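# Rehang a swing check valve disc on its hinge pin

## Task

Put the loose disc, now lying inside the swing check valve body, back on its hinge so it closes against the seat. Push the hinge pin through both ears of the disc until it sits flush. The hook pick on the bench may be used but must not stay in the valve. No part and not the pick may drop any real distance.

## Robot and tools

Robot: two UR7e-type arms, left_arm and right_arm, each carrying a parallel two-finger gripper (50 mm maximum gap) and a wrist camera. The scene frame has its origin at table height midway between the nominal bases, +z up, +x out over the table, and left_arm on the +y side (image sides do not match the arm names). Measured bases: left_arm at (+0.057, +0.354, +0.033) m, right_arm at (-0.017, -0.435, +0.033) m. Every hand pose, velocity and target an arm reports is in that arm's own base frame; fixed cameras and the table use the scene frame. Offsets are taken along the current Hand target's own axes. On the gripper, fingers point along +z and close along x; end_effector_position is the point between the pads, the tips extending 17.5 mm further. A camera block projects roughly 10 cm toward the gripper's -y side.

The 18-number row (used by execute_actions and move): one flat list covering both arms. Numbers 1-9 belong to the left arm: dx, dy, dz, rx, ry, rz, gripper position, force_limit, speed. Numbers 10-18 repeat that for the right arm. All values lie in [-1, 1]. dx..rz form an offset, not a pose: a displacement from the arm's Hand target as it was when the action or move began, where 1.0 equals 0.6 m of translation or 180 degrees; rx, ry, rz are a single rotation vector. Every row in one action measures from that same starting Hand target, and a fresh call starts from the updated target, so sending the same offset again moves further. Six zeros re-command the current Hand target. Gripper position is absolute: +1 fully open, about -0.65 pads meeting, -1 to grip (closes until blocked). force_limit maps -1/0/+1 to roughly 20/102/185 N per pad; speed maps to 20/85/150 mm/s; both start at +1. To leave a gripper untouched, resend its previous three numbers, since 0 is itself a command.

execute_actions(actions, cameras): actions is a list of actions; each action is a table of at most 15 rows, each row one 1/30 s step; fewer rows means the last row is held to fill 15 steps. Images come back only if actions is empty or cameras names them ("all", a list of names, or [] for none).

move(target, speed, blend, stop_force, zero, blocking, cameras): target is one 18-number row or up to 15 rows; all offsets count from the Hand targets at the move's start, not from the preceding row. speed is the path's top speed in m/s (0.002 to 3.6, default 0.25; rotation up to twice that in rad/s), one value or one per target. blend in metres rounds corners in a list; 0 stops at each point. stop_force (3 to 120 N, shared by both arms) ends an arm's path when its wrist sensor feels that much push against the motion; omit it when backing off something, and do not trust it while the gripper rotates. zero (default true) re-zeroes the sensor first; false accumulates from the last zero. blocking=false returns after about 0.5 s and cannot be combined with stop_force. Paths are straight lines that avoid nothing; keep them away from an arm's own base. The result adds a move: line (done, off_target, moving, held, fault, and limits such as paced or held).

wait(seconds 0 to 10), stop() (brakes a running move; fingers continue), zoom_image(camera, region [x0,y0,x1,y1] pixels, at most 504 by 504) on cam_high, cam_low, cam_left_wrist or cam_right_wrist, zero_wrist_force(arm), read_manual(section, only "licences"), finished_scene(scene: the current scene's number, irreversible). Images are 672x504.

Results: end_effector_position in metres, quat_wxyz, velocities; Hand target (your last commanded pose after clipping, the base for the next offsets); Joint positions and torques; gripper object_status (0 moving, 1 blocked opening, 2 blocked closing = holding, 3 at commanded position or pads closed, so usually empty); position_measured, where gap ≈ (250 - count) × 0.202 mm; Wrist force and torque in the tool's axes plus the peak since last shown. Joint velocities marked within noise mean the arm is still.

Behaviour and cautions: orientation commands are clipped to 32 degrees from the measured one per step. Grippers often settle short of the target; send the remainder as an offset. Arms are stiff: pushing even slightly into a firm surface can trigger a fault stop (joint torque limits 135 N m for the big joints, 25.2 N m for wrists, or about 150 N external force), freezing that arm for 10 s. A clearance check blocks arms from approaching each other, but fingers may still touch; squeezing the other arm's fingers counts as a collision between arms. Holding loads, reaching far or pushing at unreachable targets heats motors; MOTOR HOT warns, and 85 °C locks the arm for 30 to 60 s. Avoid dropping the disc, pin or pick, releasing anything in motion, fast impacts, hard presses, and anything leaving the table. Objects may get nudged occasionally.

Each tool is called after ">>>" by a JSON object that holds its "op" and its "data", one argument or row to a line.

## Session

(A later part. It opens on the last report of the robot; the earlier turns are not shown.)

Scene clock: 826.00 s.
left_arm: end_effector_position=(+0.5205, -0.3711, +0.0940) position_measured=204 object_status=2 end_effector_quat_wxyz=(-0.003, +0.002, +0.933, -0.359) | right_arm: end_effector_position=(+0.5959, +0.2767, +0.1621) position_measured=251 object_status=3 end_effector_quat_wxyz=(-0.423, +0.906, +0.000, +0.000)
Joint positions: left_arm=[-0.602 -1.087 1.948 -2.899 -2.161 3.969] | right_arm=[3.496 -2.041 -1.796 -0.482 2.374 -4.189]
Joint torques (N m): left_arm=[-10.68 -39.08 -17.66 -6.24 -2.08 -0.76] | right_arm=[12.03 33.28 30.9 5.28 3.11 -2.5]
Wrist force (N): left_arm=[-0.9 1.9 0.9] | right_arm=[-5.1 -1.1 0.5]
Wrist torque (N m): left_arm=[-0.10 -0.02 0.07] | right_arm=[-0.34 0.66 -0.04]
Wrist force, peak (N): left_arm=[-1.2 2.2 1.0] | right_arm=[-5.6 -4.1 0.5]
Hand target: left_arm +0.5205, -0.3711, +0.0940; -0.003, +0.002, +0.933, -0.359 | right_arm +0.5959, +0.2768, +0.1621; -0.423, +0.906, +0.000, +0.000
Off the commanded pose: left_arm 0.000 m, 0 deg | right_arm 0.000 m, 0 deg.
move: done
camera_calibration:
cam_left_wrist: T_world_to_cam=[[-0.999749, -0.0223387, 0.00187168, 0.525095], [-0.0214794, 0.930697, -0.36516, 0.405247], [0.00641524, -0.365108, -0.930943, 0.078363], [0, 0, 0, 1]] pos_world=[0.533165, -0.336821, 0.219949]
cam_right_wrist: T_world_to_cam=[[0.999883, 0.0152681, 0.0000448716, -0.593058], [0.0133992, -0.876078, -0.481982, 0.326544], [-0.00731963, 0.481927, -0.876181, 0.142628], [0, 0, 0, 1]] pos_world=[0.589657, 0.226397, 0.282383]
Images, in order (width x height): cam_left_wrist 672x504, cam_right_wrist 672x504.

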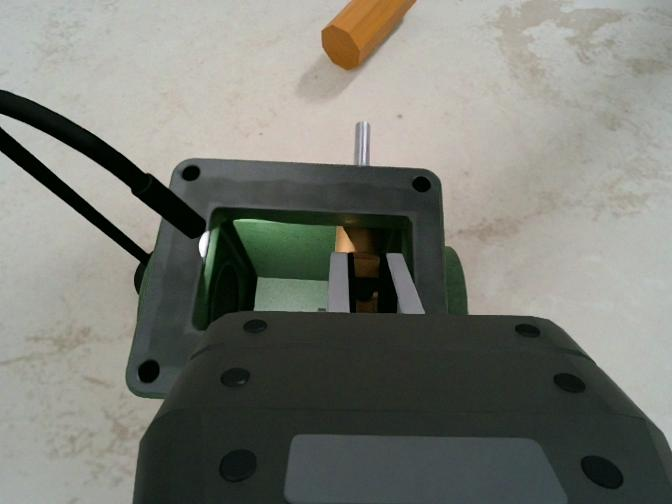

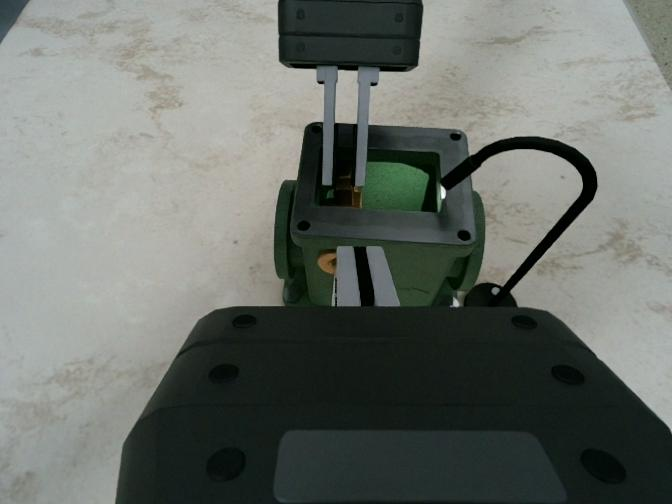

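>>> {"op": "move", "data": {
  "target": [0,0,0,0,0,0,-1,-1,-1,-0.0125,0.159,0.093,0.111,0,0,-0.7,-1,-0.5],
  "speed": 0.1,
  "cameras": ["cam_left_wrist","cam_right_wrist","cam_low"]
}}

>>> {"op": "zoom_image", "data": {
  "camera": "cam_right_wrist",
  "region": [250, 180, 450, 310]
}}

>>> {"op": "zoom_image", "data": {
  "camera": "cam_left_wrist",
  "region": [250, 60, 450, 220]
}}

Scene clock: 838.00 s.
left_arm: end_effector_position=(+0.5205, -0.3711, +0.0940) position_measured=204 object_status=2 end_effector_quat_wxyz=(-0.003, +0.002, +0.933, -0.359) | right_arm: end_effector_position=(+0.5884, +0.2584, +0.0532) position_measured=251 object_status=3 end_effector_quat_wxyz=(-0.574, +0.819, +0.000, +0.000)
Joint positions: left_arm=[-0.602 -1.087 1.948 -2.899 -2.161 3.969] | right_arm=[3.395 -2.434 -1.835 0.163 2.714 -4.06]
Joint torques (N m): left_arm=[-10.76 -38.65 -16.1 -6.16 -2.06 -0.66] | right_arm=[12.29 38.32 0.1 3.43 2.54 -2.14]
Wrist force (N): left_arm=[-0.9 1.6 1.0] | right_arm=[-5.2 0.0 -0.8]
Wrist torque (N m): left_arm=[-0.15 -0.03 0.07] | right_arm=[-0.30 0.66 -0.05]
Wrist force, peak (N): left_arm=[-1.2 1.9 1.2] | right_arm=[-5.3 -3.2 -0.2]
Hand target: left_arm +0.5205, -0.3711, +0.0940; -0.003, +0.002, +0.933, -0.359 | right_arm +0.5883, +0.2585, +0.0531; -0.574, +0.819, +0.000, +0.000
Off the commanded pose: left_arm 0.000 m, 0 deg | right_arm 0.000 m, 0 deg.
move: done
camera_calibration:
cam_left_wrist: T_world_to_cam=[[-0.999749, -0.0223387, 0.00187168, 0.525095], [-0.0214794, 0.930697, -0.36516, 0.405247], [0.00641524, -0.365108, -0.930943, 0.078363], [0, 0, 0, 1]] pos_world=[0.533165, -0.336821, 0.219949]
cam_right_wrist: T_world_to_cam=[[0.999883, 0.0141503, 0.00581509, -0.585362], [0.0136956, -0.658544, -0.752417, 0.216127], [-0.00681745, 0.752409, -0.658661, -0.0257326], [0, 0, 0, 1]] pos_world=[0.582158, 0.169974, 0.149073]
Images, in order (width x height): cam_low 672x504, cam_left_wrist 672x504, cam_right_wrist 672x504.

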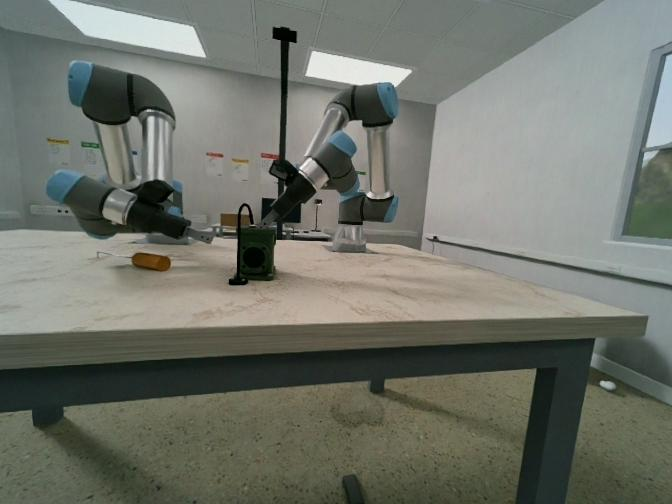

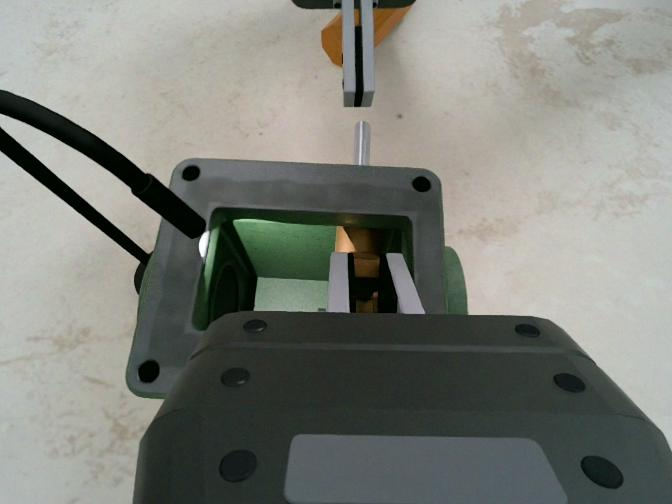

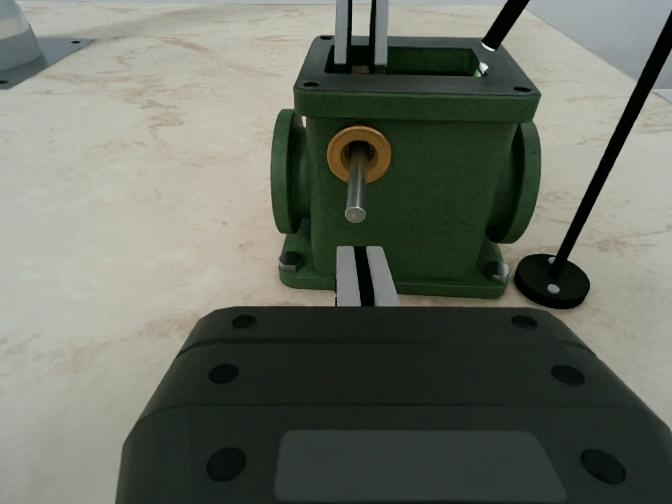

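Scaled by 2.520 from the camera's 672x504 image, which has a finer 960x720 frame.

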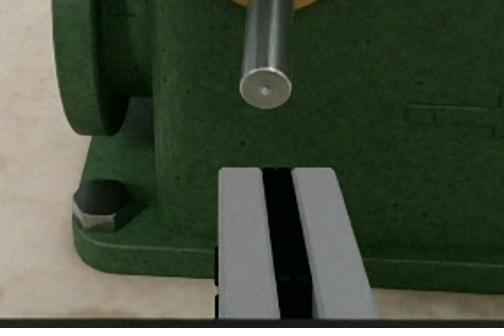

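Scaled by 2.520 from the camera's 672x504 image, which has a finer 960x720 frame.

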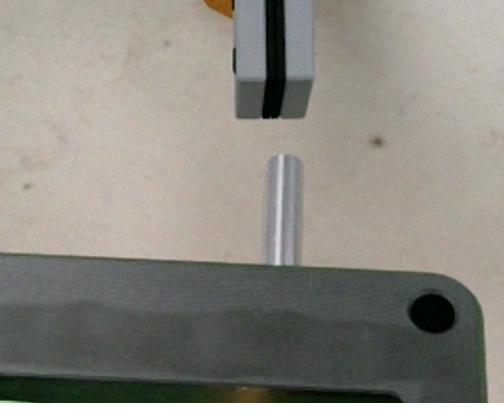

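>>> {"op": "move", "data": {
  "target": [0,0,0,0,0,0,-1,-1,-1,-0.003,-0.0142,0.0392,0,0,0,-0.7,-1,-0.5],
  "speed": 0.008,
  "stop_force": 6,
  "cameras": ["cam_left_wrist","cam_right_wrist"]
}}

>>> {"op": "zoom_image", "data": {
  "camera": "cam_right_wrist",
  "region": [250, 120, 450, 310]
}}

>>> {"op": "zoom_image", "data": {
  "camera": "cam_left_wrist",
  "region": [250, 60, 450, 220]
}}

Scene clock: 847.83 s.
left_arm: end_effector_position=(+0.5205, -0.3711, +0.0940) position_measured=204 object_status=2 end_effector_quat_wxyz=(-0.003, +0.002, +0.933, -0.359) | right_arm: end_effector_position=(+0.5869, +0.2794, +0.0531) position_measured=251 object_status=3 end_effector_quat_wxyz=(-0.574, +0.819, +0.000, +0.000)
Joint positions: left_arm=[-0.602 -1.087 1.948 -2.899 -2.161 3.969] | right_arm=[3.431 -2.448 -1.823 0.227 2.692 -3.992]
Joint torques (N m): left_arm=[-10.45 -38.63 -12.67 -6.22 -2.07 -0.53] | right_arm=[-11.71 53.06 -0.19 0.94 3.5 -2.29]
Wrist force (N): left_arm=[-0.6 1.9 1.1] | right_arm=[-5.5 -0.3 -1.1]
Wrist torque (N m): left_arm=[-0.10 -0.07 0.07] | right_arm=[-0.40 0.68 -0.05]
Wrist force, peak (N): left_arm=[-0.9 2.2 1.0] | right_arm=[-5.6 0.3 -9.5]
Hand target: left_arm +0.5205, -0.3711, +0.0940; -0.003, +0.002, +0.933, -0.359 | right_arm +0.5869, +0.2794, +0.0531; -0.574, +0.819, +0.000, +0.000 (not the last commanded pose)
Off the commanded pose: left_arm 0.000 m, 0 deg | right_arm 0.004 m, 0 deg.
move: contact (right_arm)
camera_calibration:
cam_left_wrist: T_world_to_cam=[[-0.999749, -0.0223387, 0.00187168, 0.525095], [-0.0214794, 0.930697, -0.36516, 0.405247], [0.00641524, -0.365108, -0.930943, 0.078363], [0, 0, 0, 1]] pos_world=[0.533165, -0.336821, 0.219949]
cam_right_wrist: T_world_to_cam=[[0.99988, 0.0143671, 0.00576018, -0.584091], [0.013797, -0.658542, -0.752418, 0.22991], [-0.00701671, 0.752407, -0.658661, -0.0415697], [0, 0, 0, 1]] pos_world=[0.580558, 0.191074, 0.148973]
Images, in order (width x height): cam_left_wrist 672x504, cam_right_wrist 672x504.

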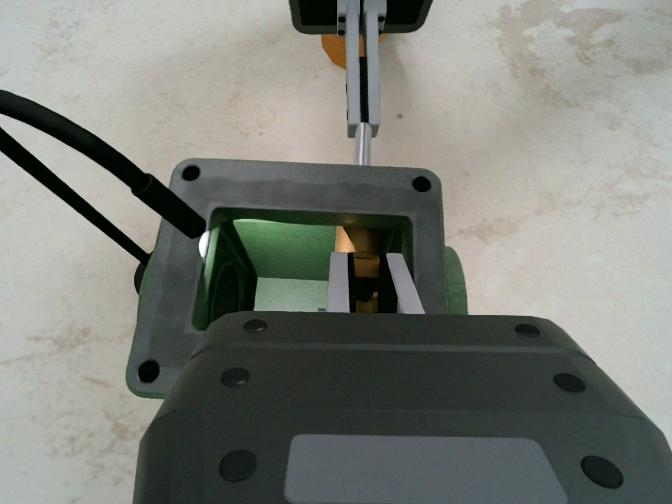

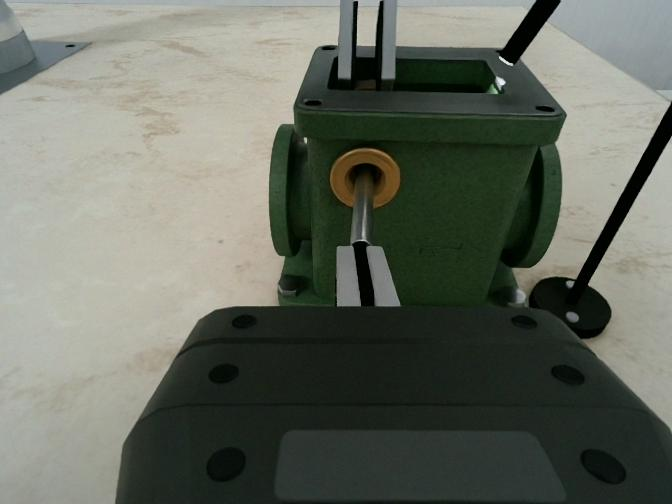

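Scaled by 2.520 from the camera's 672x504 image, which has a finer 960x720 frame.

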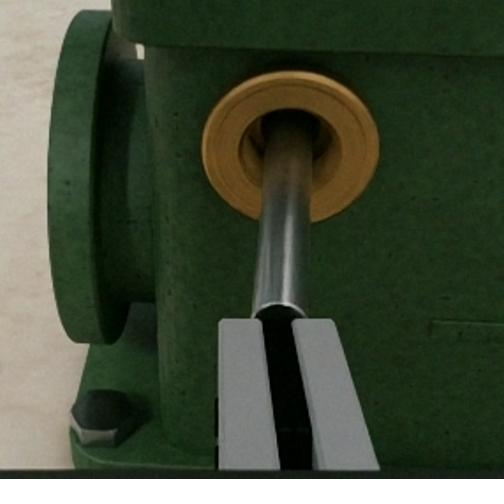

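Scaled by 2.520 from the camera's 672x504 image, which has a finer 960x720 frame.

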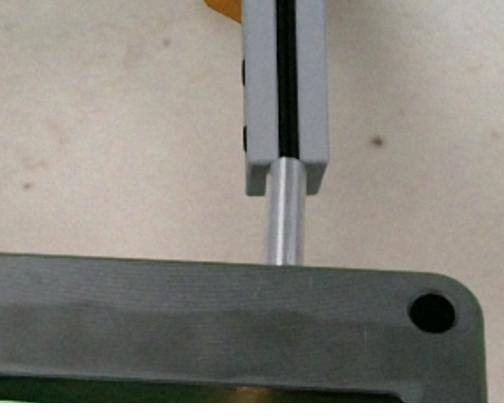

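>>> {"op": "move", "data": {
  "target": [
    [0,0,0,0,0,0,-1,-1,-1,0,0.0046,-0.0125,0,0,0,-0.7,-1,-0.5],
    [0,0,0,0,0,0,-1,-1,-1,0,-0.0064,-0.0165,0,0,0,-0.7,-1,-0.5]
  ],
  "speed": 0.03
}}

>>> {"op": "move", "data": {
  "target": [0,0,0,0,0,0,-1,-1,-1,0,-0.0074,0.0203,0,0,0,-0.7,-1,-0.5],
  "speed": 0.008,
  "stop_force": 6,
  "cameras": ["cam_left_wrist","cam_right_wrist"]
}}

>>> {"op": "zoom_image", "data": {
  "camera": "cam_right_wrist",
  "region": [250, 120, 450, 310]
}}

>>> {"op": "zoom_image", "data": {
  "camera": "cam_left_wrist",
  "region": [250, 60, 450, 220]
}}

Scene clock: 859.63 s.
left_arm: end_effector_position=(+0.5205, -0.3711, +0.0940) position_measured=204 object_status=2 end_effector_quat_wxyz=(-0.003, +0.002, +0.933, -0.359) | right_arm: end_effector_position=(+0.5868, +0.2714, +0.0601) position_measured=251 object_status=3 end_effector_quat_wxyz=(-0.574, +0.819, +0.000, +0.000)
Joint positions: left_arm=[-0.602 -1.087 1.948 -2.899 -2.161 3.969] | right_arm=[3.418 -2.427 -1.833 0.193 2.701 -4.017]
Joint torques (N m): left_arm=[-10.85 -38.68 -11.77 -6.25 -2.19 -0.44] | right_arm=[10.67 38.32 9.26 4.92 0.58 0.11]
Wrist force (N): left_arm=[-0.7 1.8 1.1] | right_arm=[-5.5 0.0 -1.0]
Wrist torque (N m): left_arm=[-0.12 -0.07 0.07] | right_arm=[-0.33 0.69 -0.08]
Wrist force, peak (N): left_arm=[-0.9 2.2 1.2] | right_arm=[-5.7 -0.5 -1.3]
Hand target: left_arm +0.5205, -0.3711, +0.0940; -0.003, +0.002, +0.933, -0.359 | right_arm +0.5869, +0.2714, +0.0601; -0.574, +0.819, +0.000, +0.000
Off the commanded pose: left_arm 0.000 m, 0 deg | right_arm 0.000 m, 0 deg.
move: done

Scene clock: 862.07 s.
left_arm: end_effector_position=(+0.5205, -0.3711, +0.0940) position_measured=204 object_status=2 end_effector_quat_wxyz=(-0.003, +0.002, +0.933, -0.359) | right_arm: end_effector_position=(+0.5869, +0.2824, +0.0601) position_measured=251 object_status=3 end_effector_quat_wxyz=(-0.574, +0.819, +0.000, +0.000)
Joint positions: left_arm=[-0.602 -1.087 1.948 -2.899 -2.161 3.969] | right_arm=[3.436 -2.435 -1.824 0.223 2.689 -3.983]
Joint torques (N m): left_arm=[-10.46 -39.05 -10.55 -6.18 -2.1 -0.45] | right_arm=[-11.7 53.62 1.1 1.1 3.06 -2.11]
Wrist force (N): left_arm=[-0.6 1.8 0.9] | right_arm=[-5.4 -0.5 -0.9]
Wrist torque (N m): left_arm=[-0.12 -0.07 0.07] | right_arm=[-0.43 0.68 -0.07]
Wrist force, peak (N): left_arm=[-0.9 2.0 1.4] | right_arm=[-5.8 -0.6 -8.5]
Hand target: left_arm +0.5205, -0.3711, +0.0940; -0.003, +0.002, +0.933, -0.359 | right_arm +0.5869, +0.2824, +0.0601; -0.574, +0.819, +0.000, +0.000 (not the last commanded pose)
Off the commanded pose: left_arm 0.000 m, 0 deg | right_arm 0.002 m, 0 deg.
move: contact (right_arm)
camera_calibration:
cam_left_wrist: T_world_to_cam=[[-0.999749, -0.0223387, 0.00187168, 0.525095], [-0.0214794, 0.930697, -0.36516, 0.405247], [0.00641524, -0.365108, -0.930943, 0.078363], [0, 0, 0, 1]] pos_world=[0.533165, -0.336821, 0.219949]
cam_right_wrist: T_world_to_cam=[[0.99988, 0.0143671, 0.00576018, -0.584173], [0.013797, -0.658542, -0.752418, 0.237087], [-0.00701671, 0.752407, -0.658661, -0.039141], [0, 0, 0, 1]] pos_world=[0.580558, 0.193974, 0.155973]
Images, in order (width x height): cam_left_wrist 672x504, cam_right_wrist 672x504.

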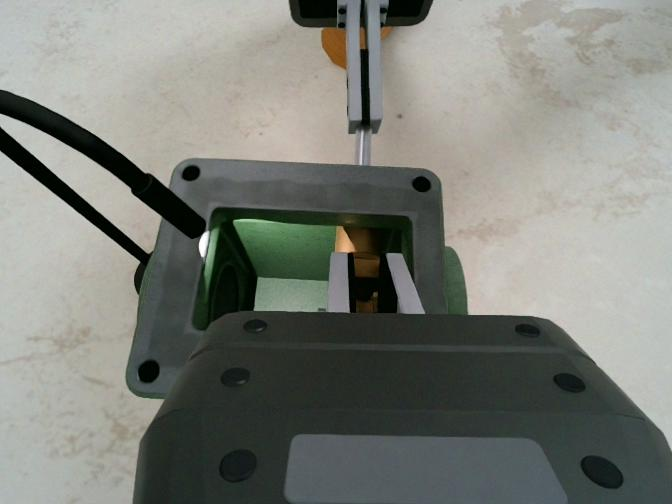

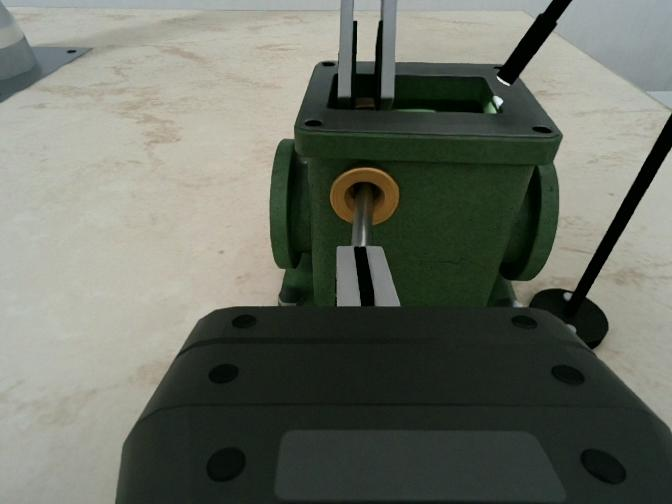

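Scaled by 2.520 from the camera's 672x504 image, which has a finer 960x720 frame.

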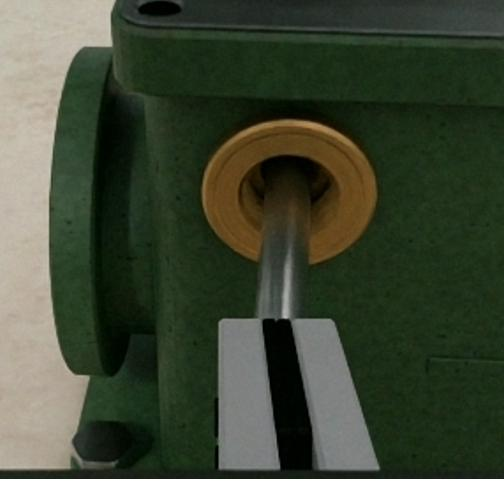

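Scaled by 2.520 from the camera's 672x504 image, which has a finer 960x720 frame.

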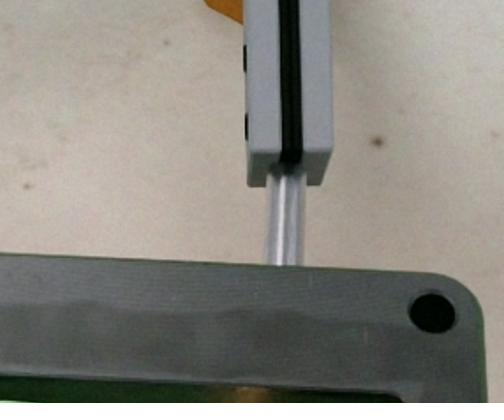

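>>> {"op": "move", "data": {
  "target": [0,0,0,0,0,0,-1,-1,-1,0.0005,-0.0046,0.0125,0,0,0,-0.7,-1,-0.5],
  "speed": 0.008,
  "stop_force": 10,
  "cameras": ["cam_left_wrist","cam_right_wrist"]
}}

>>> {"op": "zoom_image", "data": {
  "camera": "cam_right_wrist",
  "region": [250, 120, 450, 310]
}}

>>> {"op": "zoom_image", "data": {
  "camera": "cam_left_wrist",
  "region": [250, 60, 450, 220]
}}

Scene clock: 868.07 s.
left_arm: end_effector_position=(+0.5205, -0.3711, +0.0940) position_measured=204 object_status=2 end_effector_quat_wxyz=(-0.003, +0.002, +0.933, -0.359) | right_arm: end_effector_position=(+0.5869, +0.2836, +0.0602) position_measured=251 object_status=3 end_effector_quat_wxyz=(-0.574, +0.819, +0.000, +0.000)
Joint positions: left_arm=[-0.602 -1.087 1.948 -2.899 -2.161 3.969] | right_arm=[3.438 -2.435 -1.823 0.226 2.688 -3.98]
Joint torques (N m): left_arm=[-9.83 -38.79 -10.29 -6.23 -2.04 -0.42] | right_arm=[-6.85 51.39 -1.19 0.5 3.12 -2.25]
Wrist force (N): left_arm=[-0.6 3.2 -0.8] | right_arm=[-5.6 0.0 -9.8]
Wrist torque (N m): left_arm=[-0.07 -0.06 0.07] | right_arm=[-0.35 0.75 -0.05]
Wrist force, peak (N): left_arm=[-0.3 3.4 -1.0] | right_arm=[-6.9 5.6 -29.8]
Hand target: left_arm +0.5205, -0.3711, +0.0940; -0.003, +0.002, +0.933, -0.359 | right_arm +0.5869, +0.2836, +0.0602; -0.574, +0.819, +0.000, +0.000 (not the last commanded pose)
Off the commanded pose: left_arm 0.000 m, 0 deg | right_arm 0.007 m, 0 deg.
move: contact (right_arm)
camera_calibration:
cam_left_wrist: T_world_to_cam=[[-0.999749, -0.0223387, 0.00187168, 0.525095], [-0.0214794, 0.930697, -0.36516, 0.405247], [0.00641524, -0.365108, -0.930943, 0.078363], [0, 0, 0, 1]] pos_world=[0.533165, -0.336821, 0.219949]
cam_right_wrist: T_world_to_cam=[[0.999882, 0.014226, 0.00574978, -0.584264], [0.0136963, -0.658543, -0.752418, 0.23801], [-0.00691744, 0.752408, -0.658661, -0.040035], [0, 0, 0, 1]] pos_world=[0.580658, 0.195174, 0.156073]
Images, in order (width x height): cam_left_wrist 672x504, cam_right_wrist 672x504.

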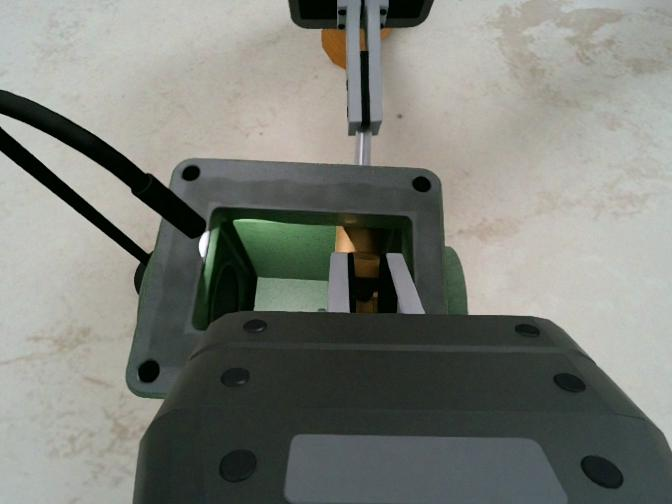

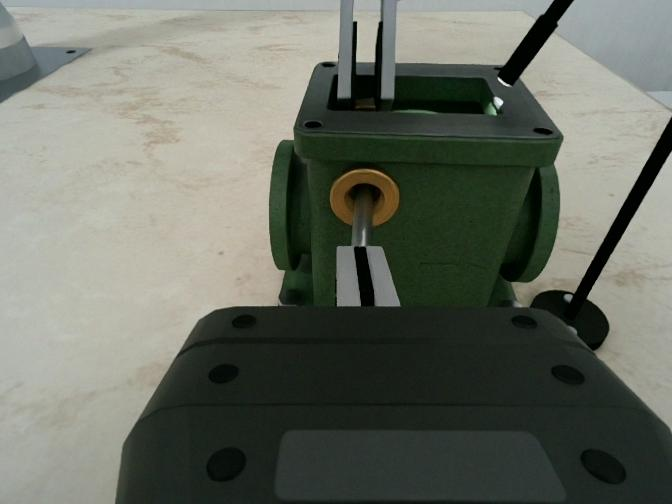

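Scaled by 2.520 from the camera's 672x504 image, which has a finer 960x720 frame.

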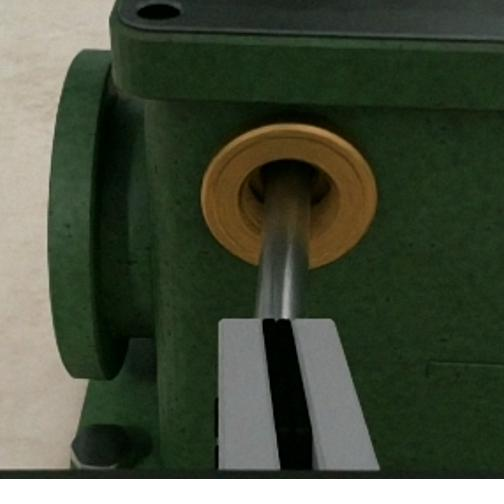

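Scaled by 2.520 from the camera's 672x504 image, which has a finer 960x720 frame.

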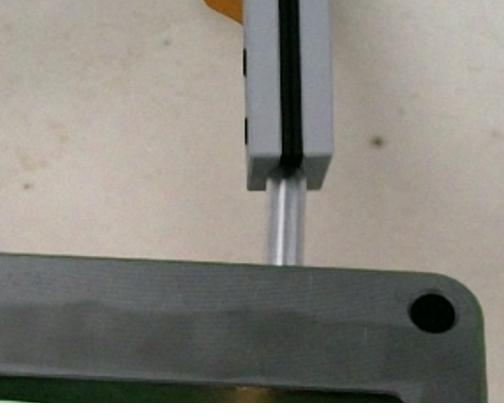

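>>> {"op": "move", "data": {
  "target": [0,-0.00112,-0.00124,0,0,0,-1,-1,-1,0,0,0,0,0,0,-0.7,-1,-0.5],
  "speed": 0.004
}}

>>> {"op": "move", "data": {
  "target": [0,-0.00112,-0.00124,0,0,0,-1,-1,-1,0,0,0,0,0,0,-0.7,-1,-0.5],
  "speed": 0.004
}}

Scene clock: 878.00 s.
left_arm: end_effector_position=(+0.5205, -0.3711, +0.0950) position_measured=204 object_status=2 end_effector_quat_wxyz=(-0.003, +0.002, +0.933, -0.359) | right_arm: end_effector_position=(+0.5869, +0.2836, +0.0602) position_measured=251 object_status=3 end_effector_quat_wxyz=(-0.574, +0.819, +0.000, +0.000)
Joint positions: left_arm=[-0.602 -1.089 1.947 -2.896 -2.161 3.969] | right_arm=[3.438 -2.435 -1.823 0.226 2.688 -3.98]
Joint torques (N m): left_arm=[-9.02 -51.92 -31.04 -1.68 -2.22 -0.27] | right_arm=[-6.36 51.23 1.34 1.67 1.86 -2.18]
Wrist force (N): left_arm=[-0.8 1.9 0.9] | right_arm=[-5.7 -0.2 -9.3]
Wrist torque (N m): left_arm=[-0.11 -0.02 0.07] | right_arm=[-0.34 0.69 -0.05]
Wrist force, peak (N): left_arm=[-1.0 3.7 1.5] | right_arm=[-5.5 0.0 -9.6]
Hand target: left_arm +0.5205, -0.3711, +0.0950; -0.003, +0.002, +0.933, -0.359 | right_arm +0.5869, +0.2836, +0.0602; -0.574, +0.819, +0.000, +0.000
Off the commanded pose: left_arm 0.000 m, 0 deg | right_arm 0.000 m, 0 deg.
move: done

Scene clock: 878.70 s.
left_arm: end_effector_position=(+0.5205, -0.3711, +0.0960) position_measured=204 object_status=2 end_effector_quat_wxyz=(-0.003, +0.002, +0.933, -0.359) | right_arm: end_effector_position=(+0.5869, +0.2836, +0.0602) position_measured=251 object_status=3 end_effector_quat_wxyz=(-0.574, +0.819, +0.000, +0.000)
Joint positions: left_arm=[-0.602 -1.091 1.947 -2.894 -2.161 3.969] | right_arm=[3.438 -2.435 -1.823 0.226 2.688 -3.98]
Joint torques (N m): left_arm=[-6.68 -51.06 -31.04 -1.61 -2.5 0.26] | right_arm=[-8.56 50.5 1.3 1.93 1.53 -2.12]
Wrist force (N): left_arm=[-0.4 1.6 1.2] | right_arm=[-6.0 -0.4 -9.0]
Wrist torque (N m): left_arm=[-0.11 -0.06 0.07] | right_arm=[-0.36 0.73 -0.06]
Wrist force, peak (N): left_arm=[-0.8 1.8 1.2] | right_arm=[-6.2 -0.4 -9.1]
Hand target: left_arm +0.5205, -0.3711, +0.0960; -0.003, +0.002, +0.933, -0.359 | right_arm +0.5869, +0.2836, +0.0602; -0.574, +0.819, +0.000, +0.000
Off the commanded pose: left_arm 0.000 m, 0 deg | right_arm 0.000 m, 0 deg.
move: done

>>> {"op": "move", "data": {
  "target": [0,0,0,0,0,0,-1,-1,-1,0.0003,-0.0029,0.0078,0,0,0,-0.7,-1,-0.5],
  "speed": 0.006,
  "stop_force": 10
}}

Scene clock: 883.23 s.
left_arm: end_effector_position=(+0.5205, -0.3711, +0.0960) position_measured=204 object_status=2 end_effector_quat_wxyz=(-0.003, +0.002, +0.933, -0.359) | right_arm: end_effector_position=(+0.5869, +0.2842, +0.0602) position_measured=251 object_status=3 end_effector_quat_wxyz=(-0.574, +0.819, +0.000, +0.000)
Joint positions: left_arm=[-0.602 -1.091 1.947 -2.894 -2.161 3.969] | right_arm=[3.439 -2.436 -1.823 0.228 2.687 -3.977]
Joint torques (N m): left_arm=[8.74 -36.59 -17.04 -4.1 -2.06 1.04] | right_arm=[-8.32 50.5 0.34 0.32 3.23 -2.33]
Wrist force (N): left_arm=[0.1 3.5 -8.1] | right_arm=[-5.0 -1.2 -10.2]
Wrist torque (N m): left_arm=[-0.09 0.01 0.07] | right_arm=[-0.36 0.74 -0.08]
Wrist force, peak (N): left_arm=[0.9 3.6 -8.4] | right_arm=[-6.9 4.0 -26.8]
Hand target: left_arm +0.5205, -0.3711, +0.0960; -0.003, +0.002, +0.933, -0.359 | right_arm +0.5869, +0.2842, +0.0602; -0.574, +0.819, +0.000, +0.000 (not the last commanded pose)
Off the commanded pose: left_arm 0.000 m, 0 deg | right_arm 0.004 m, 0 deg.
move: contact (right_arm)

>>> {"op": "move", "data": {
  "target": [0,-0.00112,-0.00124,0,0,0,-1,-1,-1,0,0,0,0,0,0,-0.7,-1,-0.5],
  "speed": 0.004
}}

>>> {"op": "move", "data": {
  "target": [0,0.00336,0.00372,0,0,0,-1,-1,-1,0,0,0,0,0,0,-0.7,-1,-0.5],
  "speed": 0.004
}}

>>> {"op": "move", "data": {
  "target": [-0.0016,0,0,0,0,0,-1,-1,-1,0,0,0,0,0,0,-0.7,-1,-0.5],
  "speed": 0.004
}}

Scene clock: 892.50 s.
left_arm: end_effector_position=(+0.5205, -0.3711, +0.0970) position_measured=204 object_status=2 end_effector_quat_wxyz=(-0.003, +0.002, +0.933, -0.359) | right_arm: end_effector_position=(+0.5869, +0.2842, +0.0602) position_measured=251 object_status=3 end_effector_quat_wxyz=(-0.574, +0.819, +0.000, +0.000)
Joint positions: left_arm=[-0.602 -1.093 1.946 -2.891 -2.161 3.969] | right_arm=[3.439 -2.436 -1.823 0.228 2.687 -3.977]
Joint torques (N m): left_arm=[9.75 -52.12 -31.83 -1.72 -0.88 1.22] | right_arm=[-5.86 52.06 -0.43 1.96 1.81 -2.27]
Wrist force (N): left_arm=[-0.3 1.8 0.8] | right_arm=[-5.0 -1.2 -9.1]
Wrist torque (N m): left_arm=[-0.09 -0.06 0.06] | right_arm=[-0.36 0.72 -0.07]
Wrist force, peak (N): left_arm=[0.2 3.7 -8.3] | right_arm=[-4.9 -1.2 -10.0]
Hand target: left_arm +0.5205, -0.3711, +0.0970; -0.003, +0.002, +0.933, -0.359 | right_arm +0.5869, +0.2842, +0.0602; -0.574, +0.819, +0.000, +0.000
Off the commanded pose: left_arm 0.000 m, 0 deg | right_arm 0.000 m, 0 deg.
move: done

Scene clock: 893.47 s.
left_arm: end_effector_position=(+0.5205, -0.3711, +0.0940) position_measured=204 object_status=2 end_effector_quat_wxyz=(-0.003, +0.002, +0.933, -0.359) | right_arm: end_effector_position=(+0.5869, +0.2842, +0.0602) position_measured=251 object_status=3 end_effector_quat_wxyz=(-0.574, +0.819, +0.000, +0.000)
Joint positions: left_arm=[-0.602 -1.087 1.948 -2.899 -2.161 3.969] | right_arm=[3.439 -2.436 -1.823 0.228 2.687 -3.977]
Joint torques (N m): left_arm=[6.5 -26 -0.84 -2.59 -0.39 0.31] | right_arm=[-7.48 48.47 0.32 2.15 1.29 -2.25]
Wrist force (N): left_arm=[-0.2 -4.8 -21.6] | right_arm=[-5.8 -5.8 -10.9]
Wrist torque (N m): left_arm=[-0.12 -0.03 0.07] | right_arm=[-0.44 0.71 -0.09]
Wrist force, peak (N): left_arm=[-0.2 -4.8 -21.6] | right_arm=[-5.8 -5.8 -11.0]
Hand target: left_arm +0.5205, -0.3711, +0.0940; -0.003, +0.002, +0.933, -0.359 | right_arm +0.5869, +0.2842, +0.0602; -0.574, +0.819, +0.000, +0.000
Off the commanded pose: left_arm 0.000 m, 0 deg | right_arm 0.000 m, 0 deg.
move: done

Scene clock: 894.17 s.
left_arm: end_effector_position=(+0.5215, -0.3711, +0.0940) position_measured=204 object_status=2 end_effector_quat_wxyz=(-0.003, +0.002, +0.933, -0.359) | right_arm: end_effector_position=(+0.5869, +0.2842, +0.0602) position_measured=251 object_status=3 end_effector_quat_wxyz=(-0.574, +0.819, +0.000, +0.000)
Joint positions: left_arm=[-0.601 -1.086 1.945 -2.897 -2.162 3.97] | right_arm=[3.439 -2.436 -1.823 0.228 2.687 -3.977]
Joint torques (N m): left_arm=[8.02 -26.44 -25.54 0.19 -0.97 1.35] | right_arm=[-6.09 44.49 1.26 2.21 1.05 -2.19]
Wrist force (N): left_arm=[3.8 -2.5 -19.6] | right_arm=[-6.1 -5.0 -10.9]
Wrist torque (N m): left_arm=[-0.09 0.05 0.11] | right_arm=[-0.41 0.73 -0.08]
Wrist force, peak (N): left_arm=[-0.2 -4.6 -21.6] | right_arm=[-6.5 -5.3 -11.2]
Hand target: left_arm +0.5215, -0.3711, +0.0940; -0.003, +0.002, +0.933, -0.359 | right_arm +0.5869, +0.2842, +0.0602; -0.574, +0.819, +0.000, +0.000
Off the commanded pose: left_arm 0.000 m, 0 deg | right_arm 0.000 m, 0 deg.
move: done

>>> {"op": "move", "data": {
  "target": [0.0016,-0.0028,-0.0031,0,0,0,-1,-1,-1,0,0,0,0,0,0,-0.7,-1,-0.5],
  "speed": 0.004
}}

>>> {"op": "move", "data": {
  "target": [0,0,0,0,0,0,-1,-1,-1,0.0003,-0.0029,0.0078,0,0,0,-0.7,-1,-0.5],
  "speed": 0.006,
  "stop_force": 10
}}

Scene clock: 901.77 s.
left_arm: end_effector_position=(+0.5205, -0.3711, +0.0966) position_measured=204 object_status=2 end_effector_quat_wxyz=(-0.003, +0.002, +0.933, -0.359) | right_arm: end_effector_position=(+0.5869, +0.2842, +0.0602) position_measured=251 object_status=3 end_effector_quat_wxyz=(-0.574, +0.819, +0.000, +0.000)
Joint positions: left_arm=[-0.602 -1.092 1.947 -2.892 -2.161 3.969] | right_arm=[3.439 -2.436 -1.823 0.228 2.687 -3.977]
Joint torques (N m): left_arm=[-11.34 -47.31 -7.82 -1.64 0.04 -1.46] | right_arm=[-6.94 34.75 4.44 3.6 -0.02 -1.9]
Wrist force (N): left_arm=[-0.7 1.6 0.9] | right_arm=[-4.4 -3.9 -9.9]
Wrist torque (N m): left_arm=[-0.11 -0.07 0.15] | right_arm=[-0.40 0.74 -0.07]
Wrist force, peak (N): left_arm=[4.3 -2.9 -19.5] | right_arm=[-6.2 -5.2 -11.2]
Hand target: left_arm +0.5205, -0.3711, +0.0965; -0.003, +0.002, +0.933, -0.359 | right_arm +0.5869, +0.2842, +0.0602; -0.574, +0.819, +0.000, +0.000
Off the commanded pose: left_arm 0.000 m, 0 deg | right_arm 0.000 m, 0 deg.
move: done

Scene clock: 903.63 s.
left_arm: end_effector_position=(+0.5205, -0.3711, +0.0965) position_measured=204 object_status=2 end_effector_quat_wxyz=(-0.003, +0.002, +0.933, -0.359) | right_arm: end_effector_position=(+0.5871, +0.2887, +0.0602) position_measured=251 object_status=3 end_effector_quat_wxyz=(-0.574, +0.819, +0.000, +0.000)
Joint positions: left_arm=[-0.602 -1.092 1.947 -2.893 -2.161 3.969] | right_arm=[3.447 -2.439 -1.819 0.239 2.682 -3.965]
Joint torques (N m): left_arm=[-4.26 -36.32 -18.57 -6.89 -0.97 0.89] | right_arm=[-8.64 51.77 -0.74 0.76 3.12 -2.59]
Wrist force (N): left_arm=[-0.1 2.2 2.1] | right_arm=[-2.5 -1.9 -5.9]
Wrist torque (N m): left_arm=[-0.15 0.01 0.17] | right_arm=[-0.37 0.75 -0.08]
Wrist force, peak (N): left_arm=[0.3 2.8 1.8] | right_arm=[-2.5 1.8 -19.3]
Hand target: left_arm +0.5205, -0.3711, +0.0965; -0.003, +0.002, +0.933, -0.359 | right_arm +0.5871, +0.2887, +0.0602; -0.574, +0.819, -0.001, +0.000 (not the last commanded pose)
Off the commanded pose: left_arm 0.000 m, 0 deg | right_arm 0.001 m, 0 deg.
move: contact (right_arm)

>>> {"op": "move", "data": {
  "target": [0,0,0,0,0,0,-1,-1,-1,0.0010,-0.0080,0.0218,0,0,0,-0.7,-1,-0.5],
  "speed": 0.006,
  "stop_force": 15
}}

Scene clock: 907.63 s.
left_arm: end_effector_position=(+0.5205, -0.3711, +0.0965) position_measured=204 object_status=2 end_effector_quat_wxyz=(-0.003, +0.002, +0.933, -0.359) | right_arm: end_effector_position=(+0.5872, +0.2912, +0.0603) position_measured=251 object_status=3 end_effector_quat_wxyz=(-0.574, +0.819, -0.001, +0.000)
Joint positions: left_arm=[-0.602 -1.092 1.947 -2.893 -2.161 3.969] | right_arm=[3.451 -2.441 -1.816 0.244 2.68 -3.957]
Joint torques (N m): left_arm=[10.89 -38.04 -29.07 -6.89 -2.14 0.94] | right_arm=[-6.55 51.81 -1.4 0.76 3.03 -2.31]
Wrist force (N): left_arm=[0.2 3.5 2.3] | right_arm=[-2.3 -1.8 -6.0]
Wrist torque (N m): left_arm=[-0.12 -0.04 0.16] | right_arm=[-0.35 0.76 -0.08]
Wrist force, peak (N): left_arm=[0.1 3.9 2.4] | right_arm=[-1.6 2.1 -21.2]
Hand target: left_arm +0.5205, -0.3711, +0.0965; -0.003, +0.002, +0.933, -0.359 | right_arm +0.5873, +0.2912, +0.0603; -0.574, +0.819, -0.001, +0.000 (not the last commanded pose)
Off the commanded pose: left_arm 0.000 m, 0 deg | right_arm 0.011 m, 0 deg.
move: contact (right_arm)

>>> {"op": "move", "data": {
  "target": [0,0,0,0,0,0,-1,-1,-1,0.0015,-0.0080,0.0218,0,0,0,-0.7,-1,-0.5],
  "speed": 0.005,
  "stop_force": 20
}}

>>> {"op": "move", "data": {
  "target": [0,0,0,0,0,0,-1,-1,-1,0.0015,-0.0080,0.0218,0,0,0,-0.7,-1,-0.5],
  "speed": 0.005,
  "stop_force": 20,
  "cameras": ["cam_left_wrist","cam_right_wrist"]
}}

>>> {"op": "zoom_image", "data": {
  "camera": "cam_right_wrist",
  "region": [250, 120, 450, 310]
}}

>>> {"op": "zoom_image", "data": {
  "camera": "cam_left_wrist",
  "region": [280, 200, 450, 320]
}}

Scene clock: 914.63 s.
left_arm: end_effector_position=(+0.5205, -0.3711, +0.0965) position_measured=204 object_status=2 end_effector_quat_wxyz=(-0.003, +0.002, +0.933, -0.359) | right_arm: end_effector_position=(+0.5877, +0.2980, +0.0603) position_measured=251 object_status=3 end_effector_quat_wxyz=(-0.574, +0.819, -0.001, +0.000)
Joint positions: left_arm=[-0.602 -1.092 1.947 -2.893 -2.161 3.969] | right_arm=[3.462 -2.446 -1.809 0.259 2.672 -3.939]
Joint torques (N m): left_arm=[11.68 -40.73 -29.29 -6.8 -2.25 0.95] | right_arm=[-4.88 48.35 -3.01 -0.47 3.72 -2.4]
Wrist force (N): left_arm=[-0.3 3.4 3.0] | right_arm=[2.4 -4.1 -14.2]
Wrist torque (N m): left_arm=[-0.15 -0.01 0.16] | right_arm=[-0.32 0.82 -0.08]
Wrist force, peak (N): left_arm=[-0.3 3.5 3.2] | right_arm=[0.8 1.2 -28.3]
Hand target: left_arm +0.5205, -0.3711, +0.0965; -0.003, +0.002, +0.933, -0.359 | right_arm +0.5877, +0.2980, +0.0603; -0.574, +0.819, -0.001, +0.000 (not the last commanded pose)
Off the commanded pose: left_arm 0.000 m, 0 deg | right_arm 0.007 m, 0 deg.
move: contact (right_arm)

Scene clock: 916.03 s.
left_arm: end_effector_position=(+0.5205, -0.3711, +0.0965) position_measured=204 object_status=2 end_effector_quat_wxyz=(-0.003, +0.002, +0.933, -0.359) | right_arm: end_effector_position=(+0.5878, +0.2991, +0.0603) position_measured=251 object_status=3 end_effector_quat_wxyz=(-0.574, +0.819, -0.001, +0.000)
Joint positions: left_arm=[-0.602 -1.092 1.947 -2.893 -2.161 3.969] | right_arm=[3.464 -2.446 -1.808 0.261 2.671 -3.935]
Joint torques (N m): left_arm=[11.97 -41.29 -29.22 -6.7 -2.22 0.9] | right_arm=[-10.04 51.87 0.37 1.23 2.43 -2.29]
Wrist force (N): left_arm=[0.0 2.8 2.4] | right_arm=[-3.6 -1.2 -4.2]
Wrist torque (N m): left_arm=[-0.10 0.01 0.16] | right_arm=[-0.36 0.69 -0.10]
Wrist force, peak (N): left_arm=[-0.4 3.7 2.9] | right_arm=[-1.9 4.7 -38.4]
Hand target: left_arm +0.5205, -0.3711, +0.0965; -0.003, +0.002, +0.933, -0.359 | right_arm +0.5878, +0.2991, +0.0603; -0.574, +0.819, -0.001, +0.000 (not the last commanded pose)
Off the commanded pose: left_arm 0.000 m, 0 deg | right_arm 0.013 m, 0 deg.
move: contact (right_arm)
camera_calibration:
cam_left_wrist: T_world_to_cam=[[-0.999749, -0.0223387, 0.00187168, 0.525091], [-0.0214794, 0.930697, -0.36516, 0.40616], [0.00641524, -0.365108, -0.930943, 0.0806904], [0, 0, 0, 1]] pos_world=[0.533165, -0.336821, 0.222449]
cam_right_wrist: T_world_to_cam=[[0.99989, 0.0136623, 0.00570785, -0.585165], [0.0132939, -0.658599, -0.752377, 0.248519], [-0.00652001, 0.75237, -0.658708, -0.0518406], [0, 0, 0, 1]] pos_world=[0.581459, 0.210673, 0.156172]
Images, in order (width x height): cam_left_wrist 672x504, cam_right_wrist 672x504.

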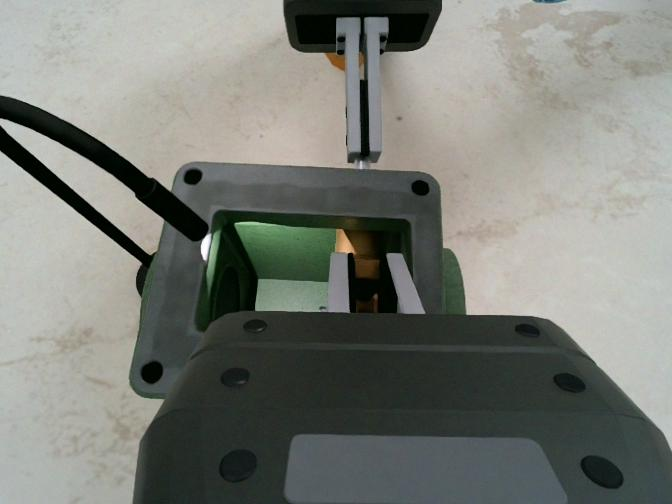

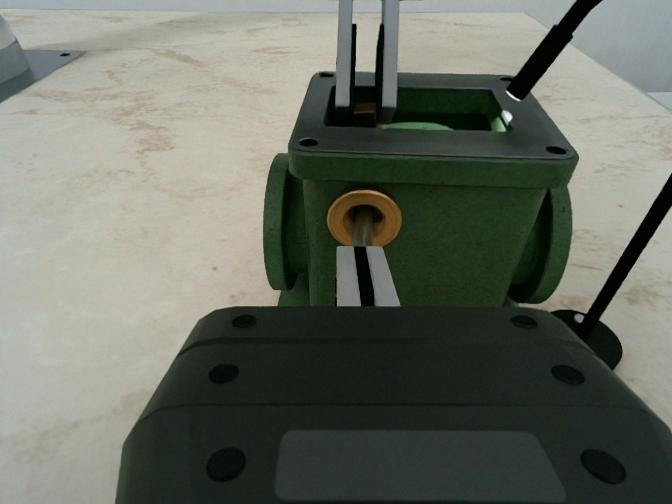

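Scaled by 2.520 from the camera's 672x504 image, which has a finer 960x720 frame.

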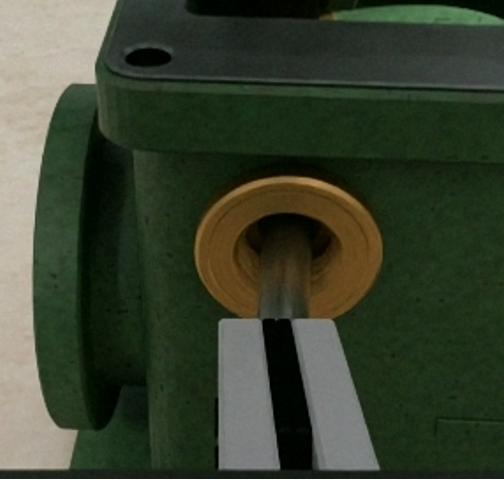

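Scaled by 2.965 from the camera's 672x504 image, which has a finer 960x720 frame.

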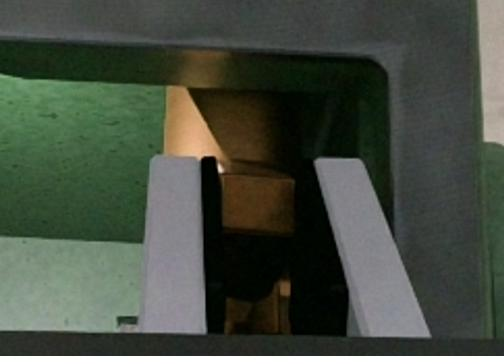

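>>> {"op": "move", "data": {
  "target": [
    [0,0,0,0,0,0,-1,-1,-1,0,0.0014,-0.0039,0,0,0,-0.7,-1,-0.5],
    [0,0,0,0,0,0,-1,-1,-1,0,0.0104,-0.0007,0,0,0,-0.7,-1,-0.5]
  ],
  "speed": 0.02
}}

>>> {"op": "move", "data": {
  "target": [0,0,0,0,0,0,-1,-1,-1,0.0015,-0.0080,0.0218,0,0,0,-0.7,-1,-0.5],
  "speed": 0.006,
  "stop_force": 15,
  "cameras": ["cam_left_wrist","cam_right_wrist"]
}}

>>> {"op": "zoom_image", "data": {
  "camera": "cam_right_wrist",
  "region": [250, 120, 450, 310]
}}

Scene clock: 925.33 s.
left_arm: end_effector_position=(+0.5205, -0.3711, +0.0965) position_measured=204 object_status=2 end_effector_quat_wxyz=(-0.003, +0.002, +0.933, -0.359) | right_arm: end_effector_position=(+0.5878, +0.2965, +0.0545) position_measured=251 object_status=3 end_effector_quat_wxyz=(-0.574, +0.819, -0.001, +0.000)
Joint positions: left_arm=[-0.602 -1.092 1.947 -2.893 -2.161 3.969] | right_arm=[3.459 -2.457 -1.807 0.266 2.674 -3.942]
Joint torques (N m): left_arm=[11.71 -42.84 -29.21 -6.69 -2.22 0.77] | right_arm=[-4.44 52.71 18.95 1.76 1.61 -1.22]
Wrist force (N): left_arm=[0.5 2.6 2.2] | right_arm=[-5.5 -0.5 -0.8]
Wrist torque (N m): left_arm=[-0.11 -0.06 0.16] | right_arm=[-0.39 0.69 0.00]
Wrist force, peak (N): left_arm=[0.2 3.2 2.3] | right_arm=[-4.1 -1.1 -4.1]
Hand target: left_arm +0.5205, -0.3711, +0.0965; -0.003, +0.002, +0.933, -0.359 | right_arm +0.5878, +0.2966, +0.0546; -0.574, +0.819, -0.001, +0.000
Off the commanded pose: left_arm 0.000 m, 0 deg | right_arm 0.000 m, 0 deg.
move: done

Scene clock: 927.63 s.
left_arm: end_effector_position=(+0.5205, -0.3711, +0.0965) position_measured=204 object_status=2 end_effector_quat_wxyz=(-0.003, +0.002, +0.933, -0.359) | right_arm: end_effector_position=(+0.5882, +0.3033, +0.0546) position_measured=251 object_status=3 end_effector_quat_wxyz=(-0.574, +0.819, -0.001, +0.000)
Joint positions: left_arm=[-0.602 -1.092 1.947 -2.893 -2.161 3.969] | right_arm=[3.47 -2.462 -1.8 0.279 2.667 -3.924]
Joint torques (N m): left_arm=[11.29 -43.9 -29.64 -6.71 -2.25 0.82] | right_arm=[-10.59 53.81 1.11 1.68 2.66 -2.68]
Wrist force (N): left_arm=[0.3 2.5 2.0] | right_arm=[-4.2 0.2 -2.3]
Wrist torque (N m): left_arm=[-0.17 -0.06 0.16] | right_arm=[-0.30 0.63 -0.09]
Wrist force, peak (N): left_arm=[-0.1 3.1 2.0] | right_arm=[-0.1 -0.6 -17.7]
Hand target: left_arm +0.5205, -0.3711, +0.0965; -0.003, +0.002, +0.933, -0.359 | right_arm +0.5883, +0.3033, +0.0546; -0.574, +0.819, -0.001, +0.000 (not the last commanded pose)
Off the commanded pose: left_arm 0.000 m, 0 deg | right_arm 0.007 m, 0 deg.
move: contact (right_arm)
camera_calibration:
cam_left_wrist: T_world_to_cam=[[-0.999749, -0.0223387, 0.00187168, 0.525091], [-0.0214794, 0.930697, -0.36516, 0.40616], [0.00641524, -0.365108, -0.930943, 0.0806904], [0, 0, 0, 1]] pos_world=[0.533165, -0.336821, 0.222449]
cam_right_wrist: T_world_to_cam=[[0.99989, 0.0136627, 0.00570633, -0.585691], [0.0132935, -0.658656, -0.752327, 0.247061], [-0.00652033, 0.75232, -0.658765, -0.0588078], [0, 0, 0, 1]] pos_world=[0.581959, 0.214972, 0.150472]
Images, in order (width x height): cam_left_wrist 672x504, cam_right_wrist 672x504.

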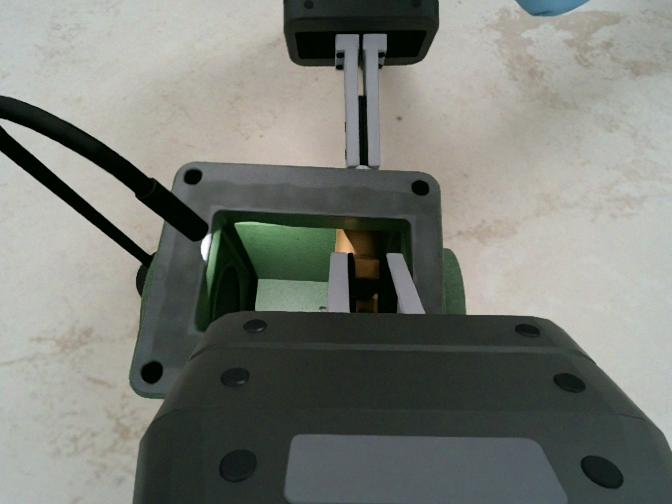

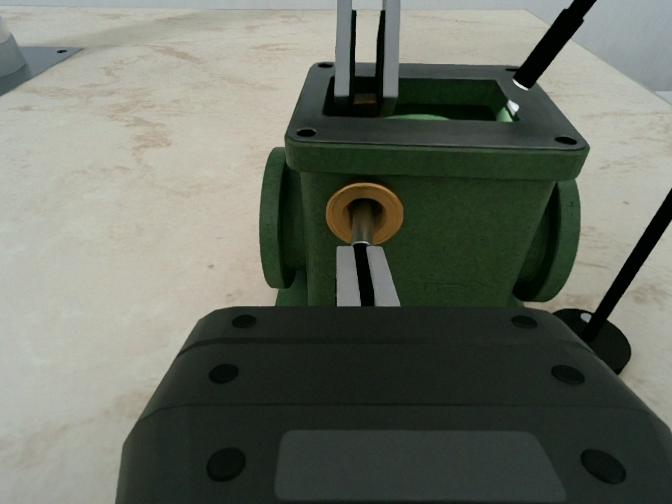

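Scaled by 2.520 from the camera's 672x504 image, which has a finer 960x720 frame.

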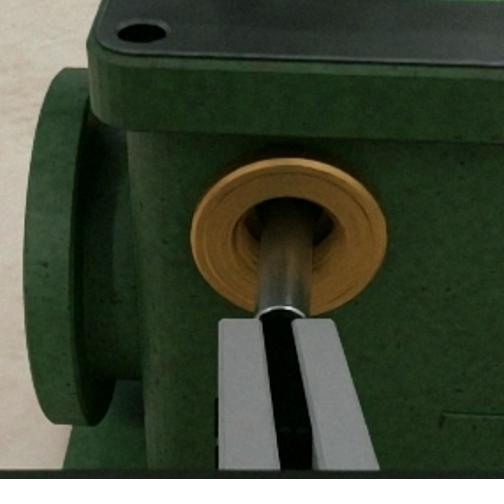

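>>> {"op": "move", "data": {
  "target": [
    [0,0,0,0,0,0,-1,-1,-1,0,0.0011,-0.0031,0,0,0,-0.7,-1,-0.5],
    [0,0,0,0,0,0,-1,-1,-1,0,-0.0028,-0.0045,0,0,0,-0.7,-1,-0.5]
  ],
  "speed": 0.02
}}

>>> {"op": "move", "data": {
  "target": [0,0,0,0,0,0,-1,-1,-1,0.0015,-0.0080,0.0218,0,0,0,-0.7,-1,-0.5],
  "speed": 0.006,
  "stop_force": 20
}}

>>> {"op": "move", "data": {
  "target": [0,0,0,0,0,0,-1,-1,-1,0.0015,-0.0080,0.0218,0,0,0,-0.7,-1,-0.5],
  "speed": 0.006,
  "stop_force": 20
}}

Scene clock: 934.77 s.
left_arm: end_effector_position=(+0.5205, -0.3711, +0.0965) position_measured=204 object_status=2 end_effector_quat_wxyz=(-0.003, +0.002, +0.933, -0.359) | right_arm: end_effector_position=(+0.5883, +0.3013, +0.0572) position_measured=251 object_status=3 end_effector_quat_wxyz=(-0.574, +0.819, -0.001, +0.000)
Joint positions: left_arm=[-0.602 -1.092 1.947 -2.893 -2.161 3.969] | right_arm=[3.467 -2.455 -1.803 0.27 2.669 -3.93]
Joint torques (N m): left_arm=[11.66 -45.29 -29.12 -6.54 -2.27 0.83] | right_arm=[-1.35 36.43 8.22 4.37 1.66 1.52]
Wrist force (N): left_arm=[0.3 2.6 2.0] | right_arm=[-5.4 0.0 -0.6]
Wrist torque (N m): left_arm=[-0.15 -0.04 0.17] | right_arm=[-0.32 0.67 -0.01]
Wrist force, peak (N): left_arm=[0.1 3.3 2.2] | right_arm=[-5.4 -0.9 -0.9]
Hand target: left_arm +0.5205, -0.3711, +0.0965; -0.003, +0.002, +0.933, -0.359 | right_arm +0.5883, +0.3013, +0.0571; -0.574, +0.819, -0.001, +0.000
Off the commanded pose: left_arm 0.000 m, 0 deg | right_arm 0.000 m, 0 deg.
move: done

Scene clock: 936.63 s.
left_arm: end_effector_position=(+0.5205, -0.3711, +0.0965) position_measured=204 object_status=2 end_effector_quat_wxyz=(-0.003, +0.002, +0.933, -0.359) | right_arm: end_effector_position=(+0.5886, +0.3062, +0.0572) position_measured=251 object_status=3 end_effector_quat_wxyz=(-0.574, +0.819, -0.001, +0.000)
Joint positions: left_arm=[-0.602 -1.092 1.947 -2.893 -2.161 3.969] | right_arm=[3.475 -2.459 -1.797 0.28 2.664 -3.917]
Joint torques (N m): left_arm=[11.09 -46.62 -28.91 -6.53 -2.3 0.75] | right_arm=[-2.47 54.86 1.9 1.03 3.39 -2.62]
Wrist force (N): left_arm=[2.1 3.9 -0.1] | right_arm=[-6.2 5.1 -17.6]
Wrist torque (N m): left_arm=[-0.15 -0.05 0.17] | right_arm=[-0.10 0.69 -0.11]
Wrist force, peak (N): left_arm=[2.6 4.5 -0.5] | right_arm=[-11.6 8.4 -31.3]
Hand target: left_arm +0.5205, -0.3711, +0.0965; -0.003, +0.002, +0.933, -0.359 | right_arm +0.5886, +0.3062, +0.0572; -0.574, +0.819, -0.001, +0.000 (not the last commanded pose)
Off the commanded pose: left_arm 0.000 m, 0 deg | right_arm 0.009 m, 0 deg.
move: contact (right_arm)

Scene clock: 937.67 s.
left_arm: end_effector_position=(+0.5205, -0.3711, +0.0965) position_measured=204 object_status=2 end_effector_quat_wxyz=(-0.003, +0.002, +0.933, -0.359) | right_arm: end_effector_position=(+0.5886, +0.3064, +0.0572) position_measured=251 object_status=3 end_effector_quat_wxyz=(-0.574, +0.819, -0.001, +0.000)
Joint positions: left_arm=[-0.602 -1.092 1.947 -2.893 -2.161 3.969] | right_arm=[3.475 -2.459 -1.797 0.28 2.663 -3.916]
Joint torques (N m): left_arm=[10.85 -47.39 -29.3 -6.56 -1.87 0.74] | right_arm=[6.02 52.67 6.84 0.5 3.09 -2.65]
Wrist force (N): left_arm=[3.3 4.3 -1.3] | right_arm=[-9.0 10.0 -35.5]
Wrist torque (N m): left_arm=[-0.09 0.03 0.17] | right_arm=[0.13 0.68 -0.08]
Wrist force, peak (N): left_arm=[4.9 4.4 -1.2] | right_arm=[-17.1 15.2 -52.2]
Hand target: left_arm +0.5205, -0.3711, +0.0965; -0.003, +0.002, +0.933, -0.359 | right_arm +0.5886, +0.3064, +0.0572; -0.574, +0.819, -0.001, +0.000 (not the last commanded pose)
Off the commanded pose: left_arm 0.000 m, 0 deg | right_arm 0.014 m, 0 deg.
move: contact (right_arm)


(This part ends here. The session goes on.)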